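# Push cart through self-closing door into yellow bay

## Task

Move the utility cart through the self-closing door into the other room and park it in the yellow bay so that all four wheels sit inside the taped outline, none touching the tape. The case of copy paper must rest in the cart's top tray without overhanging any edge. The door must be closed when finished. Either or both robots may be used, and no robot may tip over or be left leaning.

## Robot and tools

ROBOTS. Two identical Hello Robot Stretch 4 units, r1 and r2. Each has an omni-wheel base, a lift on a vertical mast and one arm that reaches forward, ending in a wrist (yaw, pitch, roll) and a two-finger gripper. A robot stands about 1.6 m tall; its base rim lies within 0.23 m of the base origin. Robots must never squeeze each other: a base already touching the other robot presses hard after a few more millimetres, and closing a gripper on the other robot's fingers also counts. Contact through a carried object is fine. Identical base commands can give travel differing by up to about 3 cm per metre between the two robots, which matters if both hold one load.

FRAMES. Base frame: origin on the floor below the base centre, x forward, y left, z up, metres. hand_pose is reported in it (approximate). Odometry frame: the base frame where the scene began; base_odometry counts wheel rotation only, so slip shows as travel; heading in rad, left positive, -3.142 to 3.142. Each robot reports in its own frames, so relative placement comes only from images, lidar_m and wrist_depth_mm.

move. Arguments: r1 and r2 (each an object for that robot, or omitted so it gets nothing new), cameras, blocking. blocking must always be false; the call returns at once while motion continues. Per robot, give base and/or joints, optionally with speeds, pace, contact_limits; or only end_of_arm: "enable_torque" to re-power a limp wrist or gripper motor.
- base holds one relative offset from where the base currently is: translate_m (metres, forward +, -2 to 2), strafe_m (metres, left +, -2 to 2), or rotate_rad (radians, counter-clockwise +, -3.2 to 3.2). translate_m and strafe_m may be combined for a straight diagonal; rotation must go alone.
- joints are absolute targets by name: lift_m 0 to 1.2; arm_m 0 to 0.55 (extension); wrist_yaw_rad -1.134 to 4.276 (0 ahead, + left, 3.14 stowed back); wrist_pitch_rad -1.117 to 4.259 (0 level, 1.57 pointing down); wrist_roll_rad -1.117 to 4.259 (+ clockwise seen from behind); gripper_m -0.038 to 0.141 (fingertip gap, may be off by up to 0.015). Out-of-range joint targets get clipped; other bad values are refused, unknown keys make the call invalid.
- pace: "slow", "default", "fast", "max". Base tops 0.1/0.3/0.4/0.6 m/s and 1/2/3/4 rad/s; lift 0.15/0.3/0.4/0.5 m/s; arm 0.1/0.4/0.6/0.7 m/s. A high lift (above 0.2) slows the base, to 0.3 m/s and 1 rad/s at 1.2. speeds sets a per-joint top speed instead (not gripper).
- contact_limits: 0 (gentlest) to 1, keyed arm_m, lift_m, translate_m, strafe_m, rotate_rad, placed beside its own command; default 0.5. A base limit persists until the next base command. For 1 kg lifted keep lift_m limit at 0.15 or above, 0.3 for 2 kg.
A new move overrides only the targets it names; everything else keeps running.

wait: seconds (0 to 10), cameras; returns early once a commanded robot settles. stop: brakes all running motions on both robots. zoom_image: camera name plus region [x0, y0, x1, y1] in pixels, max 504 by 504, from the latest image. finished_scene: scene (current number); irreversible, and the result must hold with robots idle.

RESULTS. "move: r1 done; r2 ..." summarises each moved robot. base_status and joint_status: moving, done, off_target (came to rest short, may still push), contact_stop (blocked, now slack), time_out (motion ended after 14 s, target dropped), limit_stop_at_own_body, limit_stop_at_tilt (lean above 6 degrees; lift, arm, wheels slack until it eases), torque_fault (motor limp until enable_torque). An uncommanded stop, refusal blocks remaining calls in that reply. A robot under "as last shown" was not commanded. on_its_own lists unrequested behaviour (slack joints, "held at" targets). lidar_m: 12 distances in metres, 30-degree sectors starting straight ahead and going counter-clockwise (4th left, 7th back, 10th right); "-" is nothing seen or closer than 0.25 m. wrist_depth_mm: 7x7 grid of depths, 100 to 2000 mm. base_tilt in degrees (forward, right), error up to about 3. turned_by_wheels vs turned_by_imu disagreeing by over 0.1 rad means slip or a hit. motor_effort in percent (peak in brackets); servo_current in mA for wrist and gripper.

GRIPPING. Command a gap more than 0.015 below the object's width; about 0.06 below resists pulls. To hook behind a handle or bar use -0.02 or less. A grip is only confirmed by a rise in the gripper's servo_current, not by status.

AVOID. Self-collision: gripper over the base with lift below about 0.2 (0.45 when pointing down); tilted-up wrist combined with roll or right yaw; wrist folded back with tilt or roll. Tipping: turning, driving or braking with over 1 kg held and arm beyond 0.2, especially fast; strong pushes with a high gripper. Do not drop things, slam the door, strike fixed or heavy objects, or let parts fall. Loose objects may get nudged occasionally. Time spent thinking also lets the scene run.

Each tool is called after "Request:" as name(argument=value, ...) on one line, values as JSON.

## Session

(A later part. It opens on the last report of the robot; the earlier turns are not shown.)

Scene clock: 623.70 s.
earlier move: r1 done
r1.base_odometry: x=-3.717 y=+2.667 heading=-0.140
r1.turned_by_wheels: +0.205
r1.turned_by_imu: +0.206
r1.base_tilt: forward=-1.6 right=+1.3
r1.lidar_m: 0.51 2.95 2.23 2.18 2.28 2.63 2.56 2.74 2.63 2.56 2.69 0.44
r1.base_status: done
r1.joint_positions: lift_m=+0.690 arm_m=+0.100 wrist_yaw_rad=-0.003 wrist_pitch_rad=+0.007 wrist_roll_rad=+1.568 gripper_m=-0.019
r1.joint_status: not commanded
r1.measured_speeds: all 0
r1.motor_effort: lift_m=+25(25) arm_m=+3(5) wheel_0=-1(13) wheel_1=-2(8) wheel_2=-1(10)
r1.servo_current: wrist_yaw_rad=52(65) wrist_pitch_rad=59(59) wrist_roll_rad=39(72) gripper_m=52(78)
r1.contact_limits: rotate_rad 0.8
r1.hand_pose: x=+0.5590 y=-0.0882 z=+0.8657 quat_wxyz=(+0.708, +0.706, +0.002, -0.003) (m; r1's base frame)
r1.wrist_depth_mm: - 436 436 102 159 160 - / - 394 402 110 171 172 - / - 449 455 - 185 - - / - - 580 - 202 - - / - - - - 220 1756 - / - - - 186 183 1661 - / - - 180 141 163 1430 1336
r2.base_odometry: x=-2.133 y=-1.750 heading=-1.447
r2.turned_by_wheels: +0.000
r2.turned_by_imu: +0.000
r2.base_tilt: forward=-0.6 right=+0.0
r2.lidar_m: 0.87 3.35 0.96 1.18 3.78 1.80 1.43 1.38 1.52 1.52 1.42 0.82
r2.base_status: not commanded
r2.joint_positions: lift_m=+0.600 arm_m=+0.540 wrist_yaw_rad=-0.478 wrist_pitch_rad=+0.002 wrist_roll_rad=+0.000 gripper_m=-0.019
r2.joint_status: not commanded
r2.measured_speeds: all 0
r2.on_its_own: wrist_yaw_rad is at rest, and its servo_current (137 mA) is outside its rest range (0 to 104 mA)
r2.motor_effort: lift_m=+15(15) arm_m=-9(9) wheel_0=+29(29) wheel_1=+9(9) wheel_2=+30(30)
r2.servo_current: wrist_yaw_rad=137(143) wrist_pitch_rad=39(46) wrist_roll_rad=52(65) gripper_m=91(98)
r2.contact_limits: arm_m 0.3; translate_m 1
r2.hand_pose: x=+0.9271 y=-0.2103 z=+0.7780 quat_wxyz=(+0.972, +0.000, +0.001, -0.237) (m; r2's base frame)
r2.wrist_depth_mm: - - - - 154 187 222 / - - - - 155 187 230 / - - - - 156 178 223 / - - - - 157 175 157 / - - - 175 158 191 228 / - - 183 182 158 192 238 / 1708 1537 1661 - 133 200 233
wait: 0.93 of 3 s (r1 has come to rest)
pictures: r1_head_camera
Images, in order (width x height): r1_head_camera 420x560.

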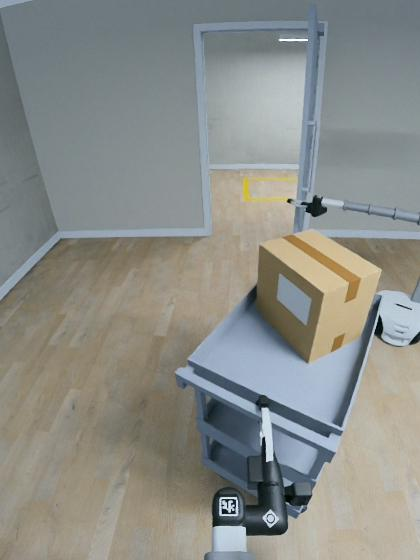

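Request:
move(blocking=false, r1={"base":{"rotate_rad":-0.33},"contact_limits":{"rotate_rad":0.8},"pace":"slow"}, cameras=[])

Request:
wait(seconds=3, cameras=[])

Request:
move(blocking=false, r1={"base":{"strafe_m":-0.3},"contact_limits":{"strafe_m":0.6},"pace":"slow"}, cameras=["r1_head_camera"])

Request:
wait(seconds=5, cameras=["r1_head_camera"])

Scene clock: 649.03 s.
move: r1 moving
r1.base_odometry: x=-3.717 y=+2.667 heading=-0.264
r1.turned_by_wheels: -0.124
r1.turned_by_imu: -0.126
r1.base_tilt: forward=-1.6 right=+1.3
r1.lidar_m: 0.54 0.60 2.31 2.16 2.20 2.73 2.58 2.66 2.70 2.56 2.62 0.48
r1.base_status: rotate_rad moving
r1.joint_positions: lift_m=+0.690 arm_m=+0.100 wrist_yaw_rad=+0.004 wrist_pitch_rad=+0.007 wrist_roll_rad=+1.568 gripper_m=-0.019
r1.joint_status: not commanded
r1.measured_speeds: translate_m=+0.000 strafe_m=-0.001 rotate_rad=-0.493 lift_m=+0.000 arm_m=+0.000 wrist_yaw_rad=+0.000 wrist_pitch_rad=+0.000 wrist_roll_rad=+0.000
r1.motor_effort: lift_m=+25(25) arm_m=+4(4) wheel_0=+14(15) wheel_1=+8(9) wheel_2=+6(8)
r1.servo_current: wrist_yaw_rad=52(59) wrist_pitch_rad=46(59) wrist_roll_rad=46(59) gripper_m=46(52)
r1.contact_limits: rotate_rad 0.8
r1.hand_pose: x=+0.5596 y=-0.0862 z=+0.8657 quat_wxyz=(+0.708, +0.706, +0.004, -0.001) (m; r1's base frame)
r1.wrist_depth_mm: - - 525 120 176 177 - / - 466 455 126 186 - - / - 418 421 - 197 - - / - 539 500 - 208 - - / - - 621 151 222 - - / - - - 186 232 1756 - / - - 169 143 177 1430 -
r2.base_odometry: x=-2.133 y=-1.750 heading=-1.447
r2.turned_by_wheels: +0.000
r2.turned_by_imu: +0.004
r2.base_tilt: forward=-0.6 right=+0.0
r2.lidar_m: 0.87 3.35 0.92 1.10 3.77 1.83 1.41 1.39 1.54 1.49 1.40 0.82
r2.base_status: not commanded
r2.joint_positions: lift_m=+0.600 arm_m=+0.540 wrist_yaw_rad=-0.478 wrist_pitch_rad=+0.002 wrist_roll_rad=+0.000 gripper_m=-0.019
r2.joint_status: not commanded
r2.measured_speeds: all 0
r2.motor_effort: lift_m=+15(15) arm_m=-9(9) wheel_0=+29(29) wheel_1=+9(9) wheel_2=+30(30)
r2.servo_current: wrist_yaw_rad=130(137) wrist_pitch_rad=39(46) wrist_roll_rad=52(52) gripper_m=91(98)
r2.contact_limits: arm_m 0.3; translate_m 1
r2.hand_pose: x=+0.9271 y=-0.2103 z=+0.7780 quat_wxyz=(+0.972, +0.000, +0.001, -0.237) (m; r2's base frame)
r2.wrist_depth_mm: - - - - 154 187 222 / - - - - 155 188 232 / - - - - 156 178 224 / - - - - 157 175 157 / - - - 175 158 191 228 / - - 183 182 158 192 238 / 1708 1537 1661 - 133 200 234
pictures: none
No camera images: "cameras" was empty.

Scene clock: 649.97 s.
earlier move: r1 done
r1.base_odometry: x=-3.717 y=+2.667 heading=-0.469
r1.turned_by_wheels: -0.205
r1.turned_by_imu: -0.206
r1.base_tilt: forward=-1.6 right=+1.2
r1.lidar_m: 0.48 0.52 2.55 2.17 2.17 2.53 2.59 2.57 2.97 2.54 2.54 0.53
r1.base_status: done
r1.joint_positions: lift_m=+0.690 arm_m=+0.100 wrist_yaw_rad=+0.004 wrist_pitch_rad=+0.007 wrist_roll_rad=+1.568 gripper_m=-0.019
r1.joint_status: not commanded
r1.measured_speeds: all 0
r1.motor_effort: lift_m=+25(25) arm_m=-4(4) wheel_0=+4(15) wheel_1=+4(9) wheel_2=+2(8)
r1.servo_current: wrist_yaw_rad=59(85) wrist_pitch_rad=52(59) wrist_roll_rad=46(65) gripper_m=46(52)
r1.contact_limits: rotate_rad 0.8
r1.hand_pose: x=+0.5596 y=-0.0864 z=+0.8657 quat_wxyz=(+0.708, +0.706, +0.004, -0.001) (m; r1's base frame)
r1.wrist_depth_mm: - - - 231 234 247 264 / - - - 233 233 1499 1205 / - - 627 233 234 - - / - 530 480 232 232 - - / - 484 473 233 234 - - / - - 504 182 234 - - / - - 169 144 234 - -
r2.base_odometry: x=-2.133 y=-1.750 heading=-1.447
r2.turned_by_wheels: +0.000
r2.turned_by_imu: +0.000
r2.base_tilt: forward=-0.6 right=+0.0
r2.lidar_m: 0.86 3.35 0.89 1.00 3.76 1.81 1.43 1.40 1.50 1.50 1.41 0.80
r2.base_status: not commanded
r2.joint_positions: lift_m=+0.600 arm_m=+0.540 wrist_yaw_rad=-0.478 wrist_pitch_rad=+0.002 wrist_roll_rad=+0.000 gripper_m=-0.019
r2.joint_status: not commanded
r2.measured_speeds: all 0
r2.on_its_own: wrist_yaw_rad is at rest, and its servo_current (130 mA) is outside its rest range (0 to 104 mA)
r2.motor_effort: lift_m=+15(15) arm_m=-9(10) wheel_0=+29(29) wheel_1=+9(9) wheel_2=+30(30)
r2.servo_current: wrist_yaw_rad=130(143) wrist_pitch_rad=46(46) wrist_roll_rad=52(59) gripper_m=91(98)
r2.contact_limits: arm_m 0.3; translate_m 1
r2.hand_pose: x=+0.9271 y=-0.2103 z=+0.7780 quat_wxyz=(+0.972, +0.000, +0.001, -0.237) (m; r2's base frame)
r2.wrist_depth_mm: - - - - 154 187 223 / - - - - 154 188 231 / - - - - 156 178 221 / - - - - 157 176 158 / - - - 175 157 191 227 / - - 183 182 158 192 238 / 1708 1618 1661 - 134 200 234
wait: 0.93 of 3 s (r1 has come to rest)
pictures: none
No camera images: "cameras" was empty.

Scene clock: 650.47 s.
move: r1 moving
r1.base_odometry: x=-3.724 y=+2.654 heading=-0.468
r1.turned_by_wheels: +0.001
r1.turned_by_imu: +0.001
r1.base_tilt: forward=-1.6 right=+1.3
r1.lidar_m: 0.47 0.50 2.54 2.19 2.19 2.51 2.57 2.58 2.93 2.53 2.51 0.53
r1.base_status: strafe_m moving
r1.joint_positions: lift_m=+0.690 arm_m=+0.100 wrist_yaw_rad=+0.004 wrist_pitch_rad=+0.007 wrist_roll_rad=+1.568 gripper_m=-0.019
r1.joint_status: not commanded
r1.measured_speeds: translate_m=+0.000 strafe_m=-0.057 rotate_rad=+0.000 lift_m=+0.000 arm_m=+0.000 wrist_yaw_rad=+0.000 wrist_pitch_rad=+0.000 wrist_roll_rad=+0.000
r1.motor_effort: lift_m=+25(25) arm_m=-4(4) wheel_0=+13(14) wheel_1=-5(5) wheel_2=+1(2)
r1.servo_current: wrist_yaw_rad=59(78) wrist_pitch_rad=46(65) wrist_roll_rad=46(65) gripper_m=52(59)
r1.contact_limits: strafe_m 0.6
r1.hand_pose: x=+0.5596 y=-0.0864 z=+0.8657 quat_wxyz=(+0.708, +0.706, +0.004, -0.001) (m; r1's base frame)
r1.wrist_depth_mm: - - - - 234 245 265 / - - - - 235 1464 1205 / - - - 232 234 - - / - 544 492 233 235 - - / - 477 473 233 234 - - / - - 504 185 234 - - / - - 168 144 233 - -
r2.base_odometry: x=-2.133 y=-1.750 heading=-1.447
r2.turned_by_wheels: +0.000
r2.turned_by_imu: +0.000
r2.base_tilt: forward=-0.6 right=+0.0
r2.lidar_m: 0.88 3.34 0.90 1.01 3.79 1.80 1.41 1.39 1.52 1.51 1.40 0.82
r2.base_status: not commanded
r2.joint_positions: lift_m=+0.600 arm_m=+0.540 wrist_yaw_rad=-0.478 wrist_pitch_rad=+0.002 wrist_roll_rad=+0.000 gripper_m=-0.019
r2.joint_status: not commanded
r2.measured_speeds: all 0
r2.motor_effort: lift_m=+15(15) arm_m=-9(10) wheel_0=+29(29) wheel_1=+9(9) wheel_2=+30(30)
r2.servo_current: wrist_yaw_rad=124(130) wrist_pitch_rad=39(46) wrist_roll_rad=33(59) gripper_m=91(98)
r2.contact_limits: arm_m 0.3; translate_m 1
r2.hand_pose: x=+0.9271 y=-0.2103 z=+0.7780 quat_wxyz=(+0.972, +0.000, +0.001, -0.237) (m; r2's base frame)
r2.wrist_depth_mm: - - - - 154 187 221 / - - - - 155 188 231 / - - - - 156 178 223 / - - - - 157 176 157 / - - - 175 157 191 228 / - - 183 182 158 191 238 / 1756 1537 1661 - 133 200 233
pictures: r1_head_camera
Images, in order (width x height): r1_head_camera 420x560.

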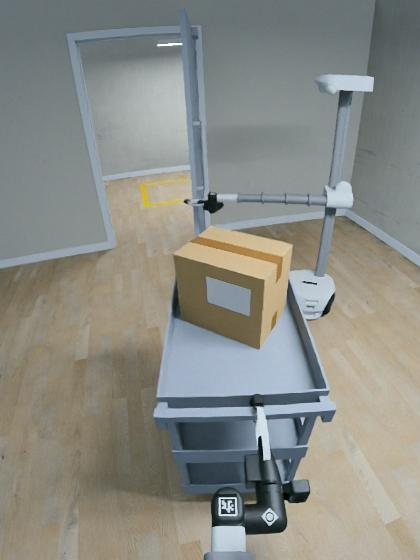

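Scene clock: 654.10 s.
earlier move: r1 done
r1.base_odometry: x=-3.853 y=+2.399 heading=-0.469
r1.turned_by_wheels: -0.001
r1.turned_by_imu: -0.001
r1.base_tilt: forward=-1.6 right=+1.2
r1.lidar_m: 0.39 0.38 2.89 2.45 2.42 2.88 2.50 2.51 2.67 2.25 2.25 0.56
r1.base_status: done
r1.joint_positions: lift_m=+0.690 arm_m=+0.100 wrist_yaw_rad=+0.004 wrist_pitch_rad=+0.007 wrist_roll_rad=+1.568 gripper_m=-0.019
r1.joint_status: not commanded
r1.measured_speeds: all 0
r1.motor_effort: lift_m=+25(25) arm_m=-3(4) wheel_0=+3(14) wheel_1=-3(7) wheel_2=+2(4)
r1.servo_current: wrist_yaw_rad=39(78) wrist_pitch_rad=46(65) wrist_roll_rad=46(78) gripper_m=52(59)
r1.contact_limits: strafe_m 0.6
r1.hand_pose: x=+0.5596 y=-0.0864 z=+0.8657 quat_wxyz=(+0.708, +0.706, +0.004, -0.001) (m; r1's base frame)
r1.wrist_depth_mm: - - - - - 1756 1205 / - - - 1618 320 1464 1160 / - - - 1576 298 1464 1160 / - - - 263 265 1576 - / - - - 247 248 1921 - / - 521 480 184 232 - - / - 436 179 156 212 - -
r2.base_odometry: x=-2.133 y=-1.750 heading=-1.447
r2.turned_by_wheels: +0.000
r2.turned_by_imu: +0.001
r2.base_tilt: forward=-0.7 right=+0.0
r2.lidar_m: 0.88 3.32 0.89 0.94 3.73 1.80 1.40 1.40 1.52 1.51 1.38 0.84
r2.base_status: not commanded
r2.joint_positions: lift_m=+0.600 arm_m=+0.540 wrist_yaw_rad=-0.478 wrist_pitch_rad=+0.002 wrist_roll_rad=+0.000 gripper_m=-0.019
r2.joint_status: not commanded
r2.measured_speeds: all 0
r2.on_its_own: wrist_yaw_rad is at rest, and its servo_current (137 mA) is outside its rest range (0 to 104 mA)
r2.motor_effort: lift_m=+15(15) arm_m=-9(10) wheel_0=+29(29) wheel_1=+9(9) wheel_2=+30(30)
r2.servo_current: wrist_yaw_rad=137(150) wrist_pitch_rad=39(52) wrist_roll_rad=46(59) gripper_m=91(104)
r2.contact_limits: arm_m 0.3; translate_m 1
r2.hand_pose: x=+0.9271 y=-0.2103 z=+0.7780 quat_wxyz=(+0.972, +0.000, +0.001, -0.237) (m; r2's base frame)
r2.wrist_depth_mm: - - - - 154 187 222 / - - - - 155 188 231 / - - - - 156 178 223 / - - - - 156 176 158 / - - - 174 157 191 228 / - - 183 182 158 192 238 / 1708 1576 1618 - 134 200 233
wait: 3.63 of 5 s (r1 has come to rest)
pictures: r1_head_camera
Images, in order (width x height): r1_head_camera 420x560.

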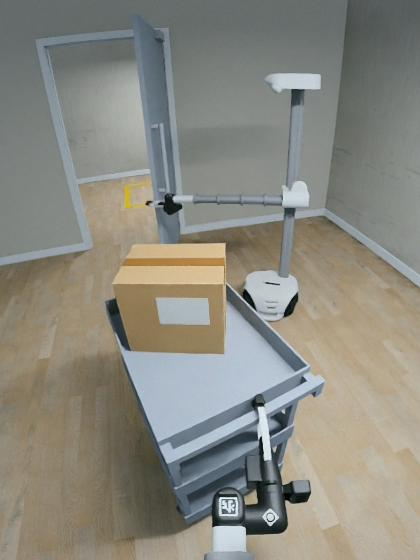

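Request:
wait(seconds=0, cameras=["r1_head_camera","r2_head_camera"])

Scene clock: 677.97 s.
r1.base_odometry: x=-3.853 y=+2.399 heading=-0.469
r1.turned_by_wheels: +0.000
r1.turned_by_imu: -0.002
r1.base_tilt: forward=-1.6 right=+1.3
r1.lidar_m: 0.41 0.37 2.89 2.46 2.45 2.84 2.49 2.49 2.67 2.25 2.26 0.56
r1.base_status: done
r1.joint_positions: lift_m=+0.690 arm_m=+0.100 wrist_yaw_rad=+0.004 wrist_pitch_rad=+0.007 wrist_roll_rad=+1.568 gripper_m=-0.019
r1.joint_status: not commanded
r1.measured_speeds: all 0
r1.motor_effort: lift_m=+25(25) arm_m=-4(4) wheel_0=+2(14) wheel_1=-2(7) wheel_2=+2(4)
r1.servo_current: wrist_yaw_rad=46(78) wrist_pitch_rad=52(65) wrist_roll_rad=59(78) gripper_m=46(59)
r1.contact_limits: strafe_m 0.6
r1.hand_pose: x=+0.5596 y=-0.0864 z=+0.8657 quat_wxyz=(+0.708, +0.706, +0.004, -0.001) (m; r1's base frame)
r1.wrist_depth_mm: - - - - - 1808 1182 / - - - 1576 320 1464 1182 / - - - 1618 301 1464 1160 / - - - 263 266 1618 - / - - - 249 248 1808 - / - 525 480 183 233 - - / - 433 178 141 213 - -
r2.base_odometry: x=-2.133 y=-1.750 heading=-1.447
r2.turned_by_wheels: +0.000
r2.turned_by_imu: +0.003
r2.base_tilt: forward=-0.7 right=+0.0
r2.lidar_m: 0.86 3.33 0.87 0.95 3.75 1.78 1.44 1.40 1.51 1.49 1.38 0.83
r2.base_status: not commanded
r2.joint_positions: lift_m=+0.600 arm_m=+0.540 wrist_yaw_rad=-0.478 wrist_pitch_rad=+0.002 wrist_roll_rad=+0.000 gripper_m=-0.019
r2.joint_status: not commanded
r2.measured_speeds: all 0
r2.on_its_own: wrist_yaw_rad is at rest, and its servo_current (130 mA) is outside its rest range (0 to 104 mA)
r2.motor_effort: lift_m=+15(15) arm_m=-9(10) wheel_0=+29(29) wheel_1=+9(9) wheel_2=+30(30)
r2.servo_current: wrist_yaw_rad=130(150) wrist_pitch_rad=39(52) wrist_roll_rad=46(59) gripper_m=91(104)
r2.contact_limits: arm_m 0.3; translate_m 1
r2.hand_pose: x=+0.9271 y=-0.2103 z=+0.7780 quat_wxyz=(+0.972, +0.000, +0.001, -0.237) (m; r2's base frame)
r2.wrist_depth_mm: - - - - 154 187 223 / - - - - 155 188 232 / - - - - 156 178 223 / - - - - 157 176 157 / - - - 174 158 191 228 / - - 183 182 158 192 238 / 1756 1576 1708 - 133 200 233
pictures: r1_head_camera, r2_head_camera
Images, in order (width x height): r1_head_camera 420x560, r2_head_camera 420x560.

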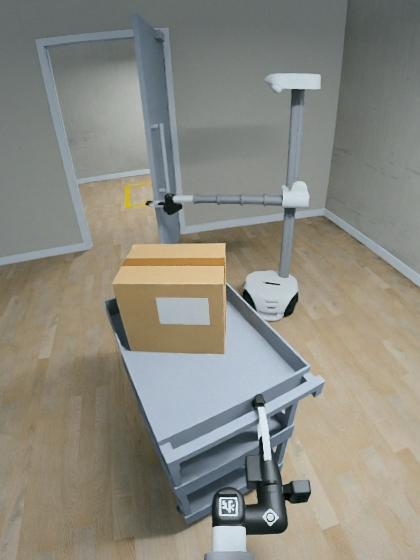

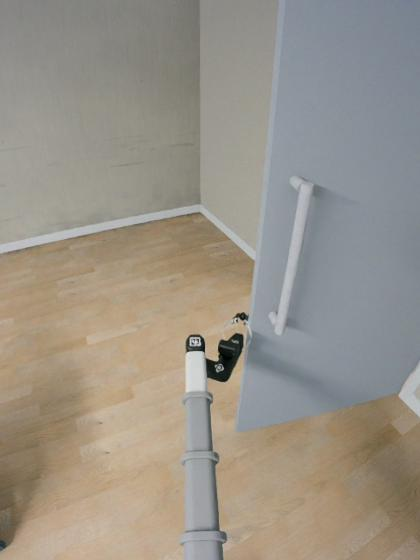

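Request:
move(r1={"base":{"strafe_m":-0.2},"contact_limits":{"strafe_m":0.7}}, blocking=false, cameras=[])

Request:
wait(seconds=2, cameras=[])

Request:
move(r1={"base":{"rotate_rad":0.4},"pace":"slow","contact_limits":{"rotate_rad":0.7}}, blocking=false, cameras=[])

Request:
wait(seconds=2, cameras=["r1_head_camera"])

Scene clock: 692.40 s.
move: r1 moving
r1.base_odometry: x=-3.869 y=+2.367 heading=-0.468
r1.turned_by_wheels: +0.001
r1.turned_by_imu: +0.000
r1.base_tilt: forward=-1.6 right=+1.2
r1.lidar_m: 0.40 0.37 2.93 2.50 2.47 2.91 2.50 2.50 2.63 2.18 2.20 0.55
r1.base_status: strafe_m moving
r1.joint_positions: lift_m=+0.690 arm_m=+0.100 wrist_yaw_rad=+0.004 wrist_pitch_rad=+0.007 wrist_roll_rad=+1.568 gripper_m=-0.019
r1.joint_status: not commanded
r1.measured_speeds: translate_m=+0.000 strafe_m=-0.140 rotate_rad=-0.002 lift_m=+0.000 arm_m=+0.000 wrist_yaw_rad=+0.000 wrist_pitch_rad=+0.000 wrist_roll_rad=+0.000
r1.motor_effort: lift_m=+25(25) arm_m=-3(4) wheel_0=+14(15) wheel_1=-9(9) wheel_2=+2(3)
r1.servo_current: wrist_yaw_rad=52(72) wrist_pitch_rad=52(52) wrist_roll_rad=52(59) gripper_m=52(52)
r1.contact_limits: strafe_m 0.7
r1.hand_pose: x=+0.5597 y=-0.0862 z=+0.8657 quat_wxyz=(+0.708, +0.706, +0.004, -0.001) (m; r1's base frame)
r1.wrist_depth_mm: - - - - - 1708 1205 / - - - 1576 - 1576 1205 / - - - 1618 307 1464 1160 / - - - - 271 1618 - / - - - 251 251 1863 - / - - 521 180 234 - - / - 433 178 138 211 - -
r2.base_odometry: x=-2.133 y=-1.750 heading=-1.447
r2.turned_by_wheels: +0.000
r2.turned_by_imu: +0.002
r2.base_tilt: forward=-0.6 right=+0.1
r2.lidar_m: 0.87 3.34 0.91 0.93 3.76 1.80 1.41 1.38 1.52 1.49 1.37 0.83
r2.base_status: not commanded
r2.joint_positions: lift_m=+0.600 arm_m=+0.540 wrist_yaw_rad=-0.478 wrist_pitch_rad=+0.002 wrist_roll_rad=+0.000 gripper_m=-0.019
r2.joint_status: not commanded
r2.measured_speeds: all 0
r2.motor_effort: lift_m=+15(15) arm_m=-9(10) wheel_0=+29(29) wheel_1=+9(9) wheel_2=+30(30)
r2.servo_current: wrist_yaw_rad=130(137) wrist_pitch_rad=39(46) wrist_roll_rad=46(52) gripper_m=91(98)
r2.contact_limits: arm_m 0.3; translate_m 1
r2.hand_pose: x=+0.9271 y=-0.2103 z=+0.7780 quat_wxyz=(+0.972, +0.000, +0.001, -0.237) (m; r2's base frame)
r2.wrist_depth_mm: - - - - 154 187 222 / - - - - 155 188 232 / - - - - 156 178 223 / - - - - 156 176 157 / - - - 175 158 191 229 / - - 183 182 158 192 237 / 1708 1499 1618 - 134 201 234
pictures: none
No camera images: "cameras" was empty.

Scene clock: 693.87 s.
earlier move: r1 done
r1.base_odometry: x=-3.943 y=+2.221 heading=-0.469
r1.turned_by_wheels: +0.000
r1.turned_by_imu: +0.000
r1.base_tilt: forward=-1.6 right=+1.3
r1.lidar_m: 0.35 0.34 3.09 2.65 2.63 2.85 2.46 2.46 2.44 2.04 2.05 0.58
r1.base_status: done
r1.joint_positions: lift_m=+0.690 arm_m=+0.100 wrist_yaw_rad=+0.003 wrist_pitch_rad=+0.007 wrist_roll_rad=+1.568 gripper_m=-0.019
r1.joint_status: not commanded
r1.measured_speeds: all 0
r1.motor_effort: lift_m=+25(25) arm_m=-4(4) wheel_0=+3(15) wheel_1=+2(9) wheel_2=-1(4)
r1.servo_current: wrist_yaw_rad=65(72) wrist_pitch_rad=46(52) wrist_roll_rad=46(65) gripper_m=52(52)
r1.contact_limits: strafe_m 0.7
r1.hand_pose: x=+0.5595 y=-0.0866 z=+0.8657 quat_wxyz=(+0.708, +0.706, +0.003, -0.002) (m; r1's base frame)
r1.wrist_depth_mm: - - - - - 1708 1182 / - - - - - 1661 1205 / - - - 1618 - 1499 1078 / - - - - 351 1397 1229 / - - - 256 263 1618 - / - - - 188 183 1708 - / - - 179 143 202 - -
r2.base_odometry: x=-2.133 y=-1.750 heading=-1.447
r2.turned_by_wheels: +0.000
r2.turned_by_imu: +0.000
r2.base_tilt: forward=-0.6 right=+0.0
r2.lidar_m: 0.87 3.35 0.96 0.97 3.72 1.80 1.43 1.39 1.50 1.50 1.40 0.82
r2.base_status: not commanded
r2.joint_positions: lift_m=+0.600 arm_m=+0.540 wrist_yaw_rad=-0.478 wrist_pitch_rad=+0.002 wrist_roll_rad=+0.000 gripper_m=-0.019
r2.joint_status: not commanded
r2.measured_speeds: all 0
r2.on_its_own: wrist_yaw_rad is at rest, and its servo_current (137 mA) is outside its rest range (0 to 104 mA)
r2.motor_effort: lift_m=+15(15) arm_m=-9(10) wheel_0=+29(29) wheel_1=+9(9) wheel_2=+30(30)
r2.servo_current: wrist_yaw_rad=137(150) wrist_pitch_rad=46(46) wrist_roll_rad=52(59) gripper_m=98(98)
r2.contact_limits: arm_m 0.3; translate_m 1
r2.hand_pose: x=+0.9271 y=-0.2103 z=+0.7780 quat_wxyz=(+0.972, +0.000, +0.001, -0.237) (m; r2's base frame)
r2.wrist_depth_mm: - - - - 154 186 222 / - - - - 155 188 232 / - - - - 156 178 223 / - - - - 157 176 157 / - - - 174 158 191 228 / - - 183 182 158 191 238 / 1756 1537 1661 - 134 200 234
wait: 1.47 of 2 s (r1 has come to rest)
pictures: none
No camera images: "cameras" was empty.

Scene clock: 694.37 s.
move: r1 moving
r1.base_odometry: x=-3.943 y=+2.220 heading=-0.346
r1.turned_by_wheels: +0.123
r1.turned_by_imu: +0.122
r1.base_tilt: forward=-1.6 right=+1.3
r1.lidar_m: 0.34 0.42 2.91 2.62 2.65 2.69 2.45 2.49 2.29 2.05 2.08 0.57
r1.base_status: rotate_rad moving
r1.joint_positions: lift_m=+0.690 arm_m=+0.100 wrist_yaw_rad=-0.013 wrist_pitch_rad=+0.007 wrist_roll_rad=+1.568 gripper_m=-0.019
r1.joint_status: not commanded
r1.measured_speeds: translate_m=+0.000 strafe_m=+0.000 rotate_rad=+0.484 lift_m=+0.000 arm_m=+0.000 wrist_yaw_rad=-0.044 wrist_pitch_rad=+0.000 wrist_roll_rad=+0.000
r1.motor_effort: lift_m=+25(25) arm_m=+1(4) wheel_0=-17(17) wheel_1=-7(9) wheel_2=-18(18)
r1.servo_current: wrist_yaw_rad=91(91) wrist_pitch_rad=59(59) wrist_roll_rad=59(72) gripper_m=52(52)
r1.contact_limits: rotate_rad 0.7
r1.hand_pose: x=+0.5581 y=-0.0911 z=+0.8657 quat_wxyz=(+0.708, +0.706, -0.002, -0.007) (m; r1's base frame)
r1.wrist_depth_mm: - - - - - 1708 1205 / - - - 306 - 1808 1205 / - - - 1576 345 355 357 / - - - - 298 1537 1281 / - - - 255 251 1756 - / - - 188 - 181 1756 - / - 433 399 123 202 - -
r2.base_odometry: x=-2.133 y=-1.750 heading=-1.447
r2.turned_by_wheels: +0.000
r2.turned_by_imu: +0.000
r2.base_tilt: forward=-0.6 right=+0.1
r2.lidar_m: 0.87 3.34 0.94 0.98 3.73 1.80 1.41 1.40 1.51 1.50 1.40 0.83
r2.base_status: not commanded
r2.joint_positions: lift_m=+0.600 arm_m=+0.540 wrist_yaw_rad=-0.478 wrist_pitch_rad=+0.002 wrist_roll_rad=+0.000 gripper_m=-0.019
r2.joint_status: not commanded
r2.measured_speeds: all 0
r2.motor_effort: lift_m=+15(15) arm_m=-9(9) wheel_0=+29(29) wheel_1=+9(9) wheel_2=+30(30)
r2.servo_current: wrist_yaw_rad=137(137) wrist_pitch_rad=39(46) wrist_roll_rad=39(52) gripper_m=85(98)
r2.contact_limits: arm_m 0.3; translate_m 1
r2.hand_pose: x=+0.9271 y=-0.2103 z=+0.7780 quat_wxyz=(+0.972, +0.000, +0.001, -0.237) (m; r2's base frame)
r2.wrist_depth_mm: - - - - 154 187 222 / - - - - 155 188 231 / - - - - 156 178 223 / - - - - 156 176 157 / - - - 175 158 191 228 / - - 183 182 158 192 238 / 1756 1576 1661 - 133 201 233
pictures: none
No camera images: "cameras" was empty.

Scene clock: 695.43 s.
earlier move: r1 done
r1.base_odometry: x=-3.943 y=+2.221 heading=-0.069
r1.turned_by_wheels: +0.276
r1.turned_by_imu: +0.277
r1.base_tilt: forward=-1.6 right=+1.3
r1.lidar_m: 0.47 0.48 2.69 2.61 2.86 2.47 2.43 2.63 2.11 2.06 2.26 0.53
r1.base_status: done
r1.joint_positions: lift_m=+0.690 arm_m=+0.100 wrist_yaw_rad=+0.003 wrist_pitch_rad=+0.007 wrist_roll_rad=+1.568 gripper_m=-0.019
r1.joint_status: not commanded
r1.measured_speeds: all 0
r1.motor_effort: lift_m=+25(25) arm_m=-5(5) wheel_0=-5(18) wheel_1=-3(9) wheel_2=+0(18)
r1.servo_current: wrist_yaw_rad=46(91) wrist_pitch_rad=52(59) wrist_roll_rad=59(72) gripper_m=46(59)
r1.contact_limits: rotate_rad 0.7
r1.hand_pose: x=+0.5596 y=-0.0866 z=+0.8657 quat_wxyz=(+0.708, +0.706, +0.003, -0.002) (m; r1's base frame)
r1.wrist_depth_mm: - - - 250 252 260 262 / - - - 249 248 1618 1205 / - - - 244 244 1708 - / - - 559 239 241 - - / - 466 466 177 236 - - / - 504 477 185 234 - - / - - 182 145 229 - -
r2.base_odometry: x=-2.133 y=-1.750 heading=-1.447
r2.turned_by_wheels: +0.000
r2.turned_by_imu: +0.000
r2.base_tilt: forward=-0.6 right=+0.0
r2.lidar_m: 0.88 3.34 0.90 0.96 3.75 1.81 1.39 1.39 1.52 1.48 1.41 0.83
r2.base_status: not commanded
r2.joint_positions: lift_m=+0.600 arm_m=+0.540 wrist_yaw_rad=-0.478 wrist_pitch_rad=+0.002 wrist_roll_rad=+0.000 gripper_m=-0.019
r2.joint_status: not commanded
r2.measured_speeds: all 0
r2.on_its_own: wrist_yaw_rad is at rest, and its servo_current (130 mA) is outside its rest range (0 to 104 mA)
r2.motor_effort: lift_m=+15(15) arm_m=-9(10) wheel_0=+29(29) wheel_1=+9(9) wheel_2=+30(30)
r2.servo_current: wrist_yaw_rad=130(137) wrist_pitch_rad=46(46) wrist_roll_rad=39(52) gripper_m=85(98)
r2.contact_limits: arm_m 0.3; translate_m 1
r2.hand_pose: x=+0.9271 y=-0.2103 z=+0.7780 quat_wxyz=(+0.972, +0.000, +0.001, -0.237) (m; r2's base frame)
r2.wrist_depth_mm: - - - - 154 187 223 / - - - - 155 189 231 / - - - - 156 178 224 / - - - - 157 176 158 / - - - 175 158 191 228 / - - 183 182 158 192 237 / 1756 1537 1661 - 133 201 233
wait: 1.07 of 2 s (r1 has come to rest)
pictures: r1_head_camera
Images, in order (width x height): r1_head_camera 420x560.

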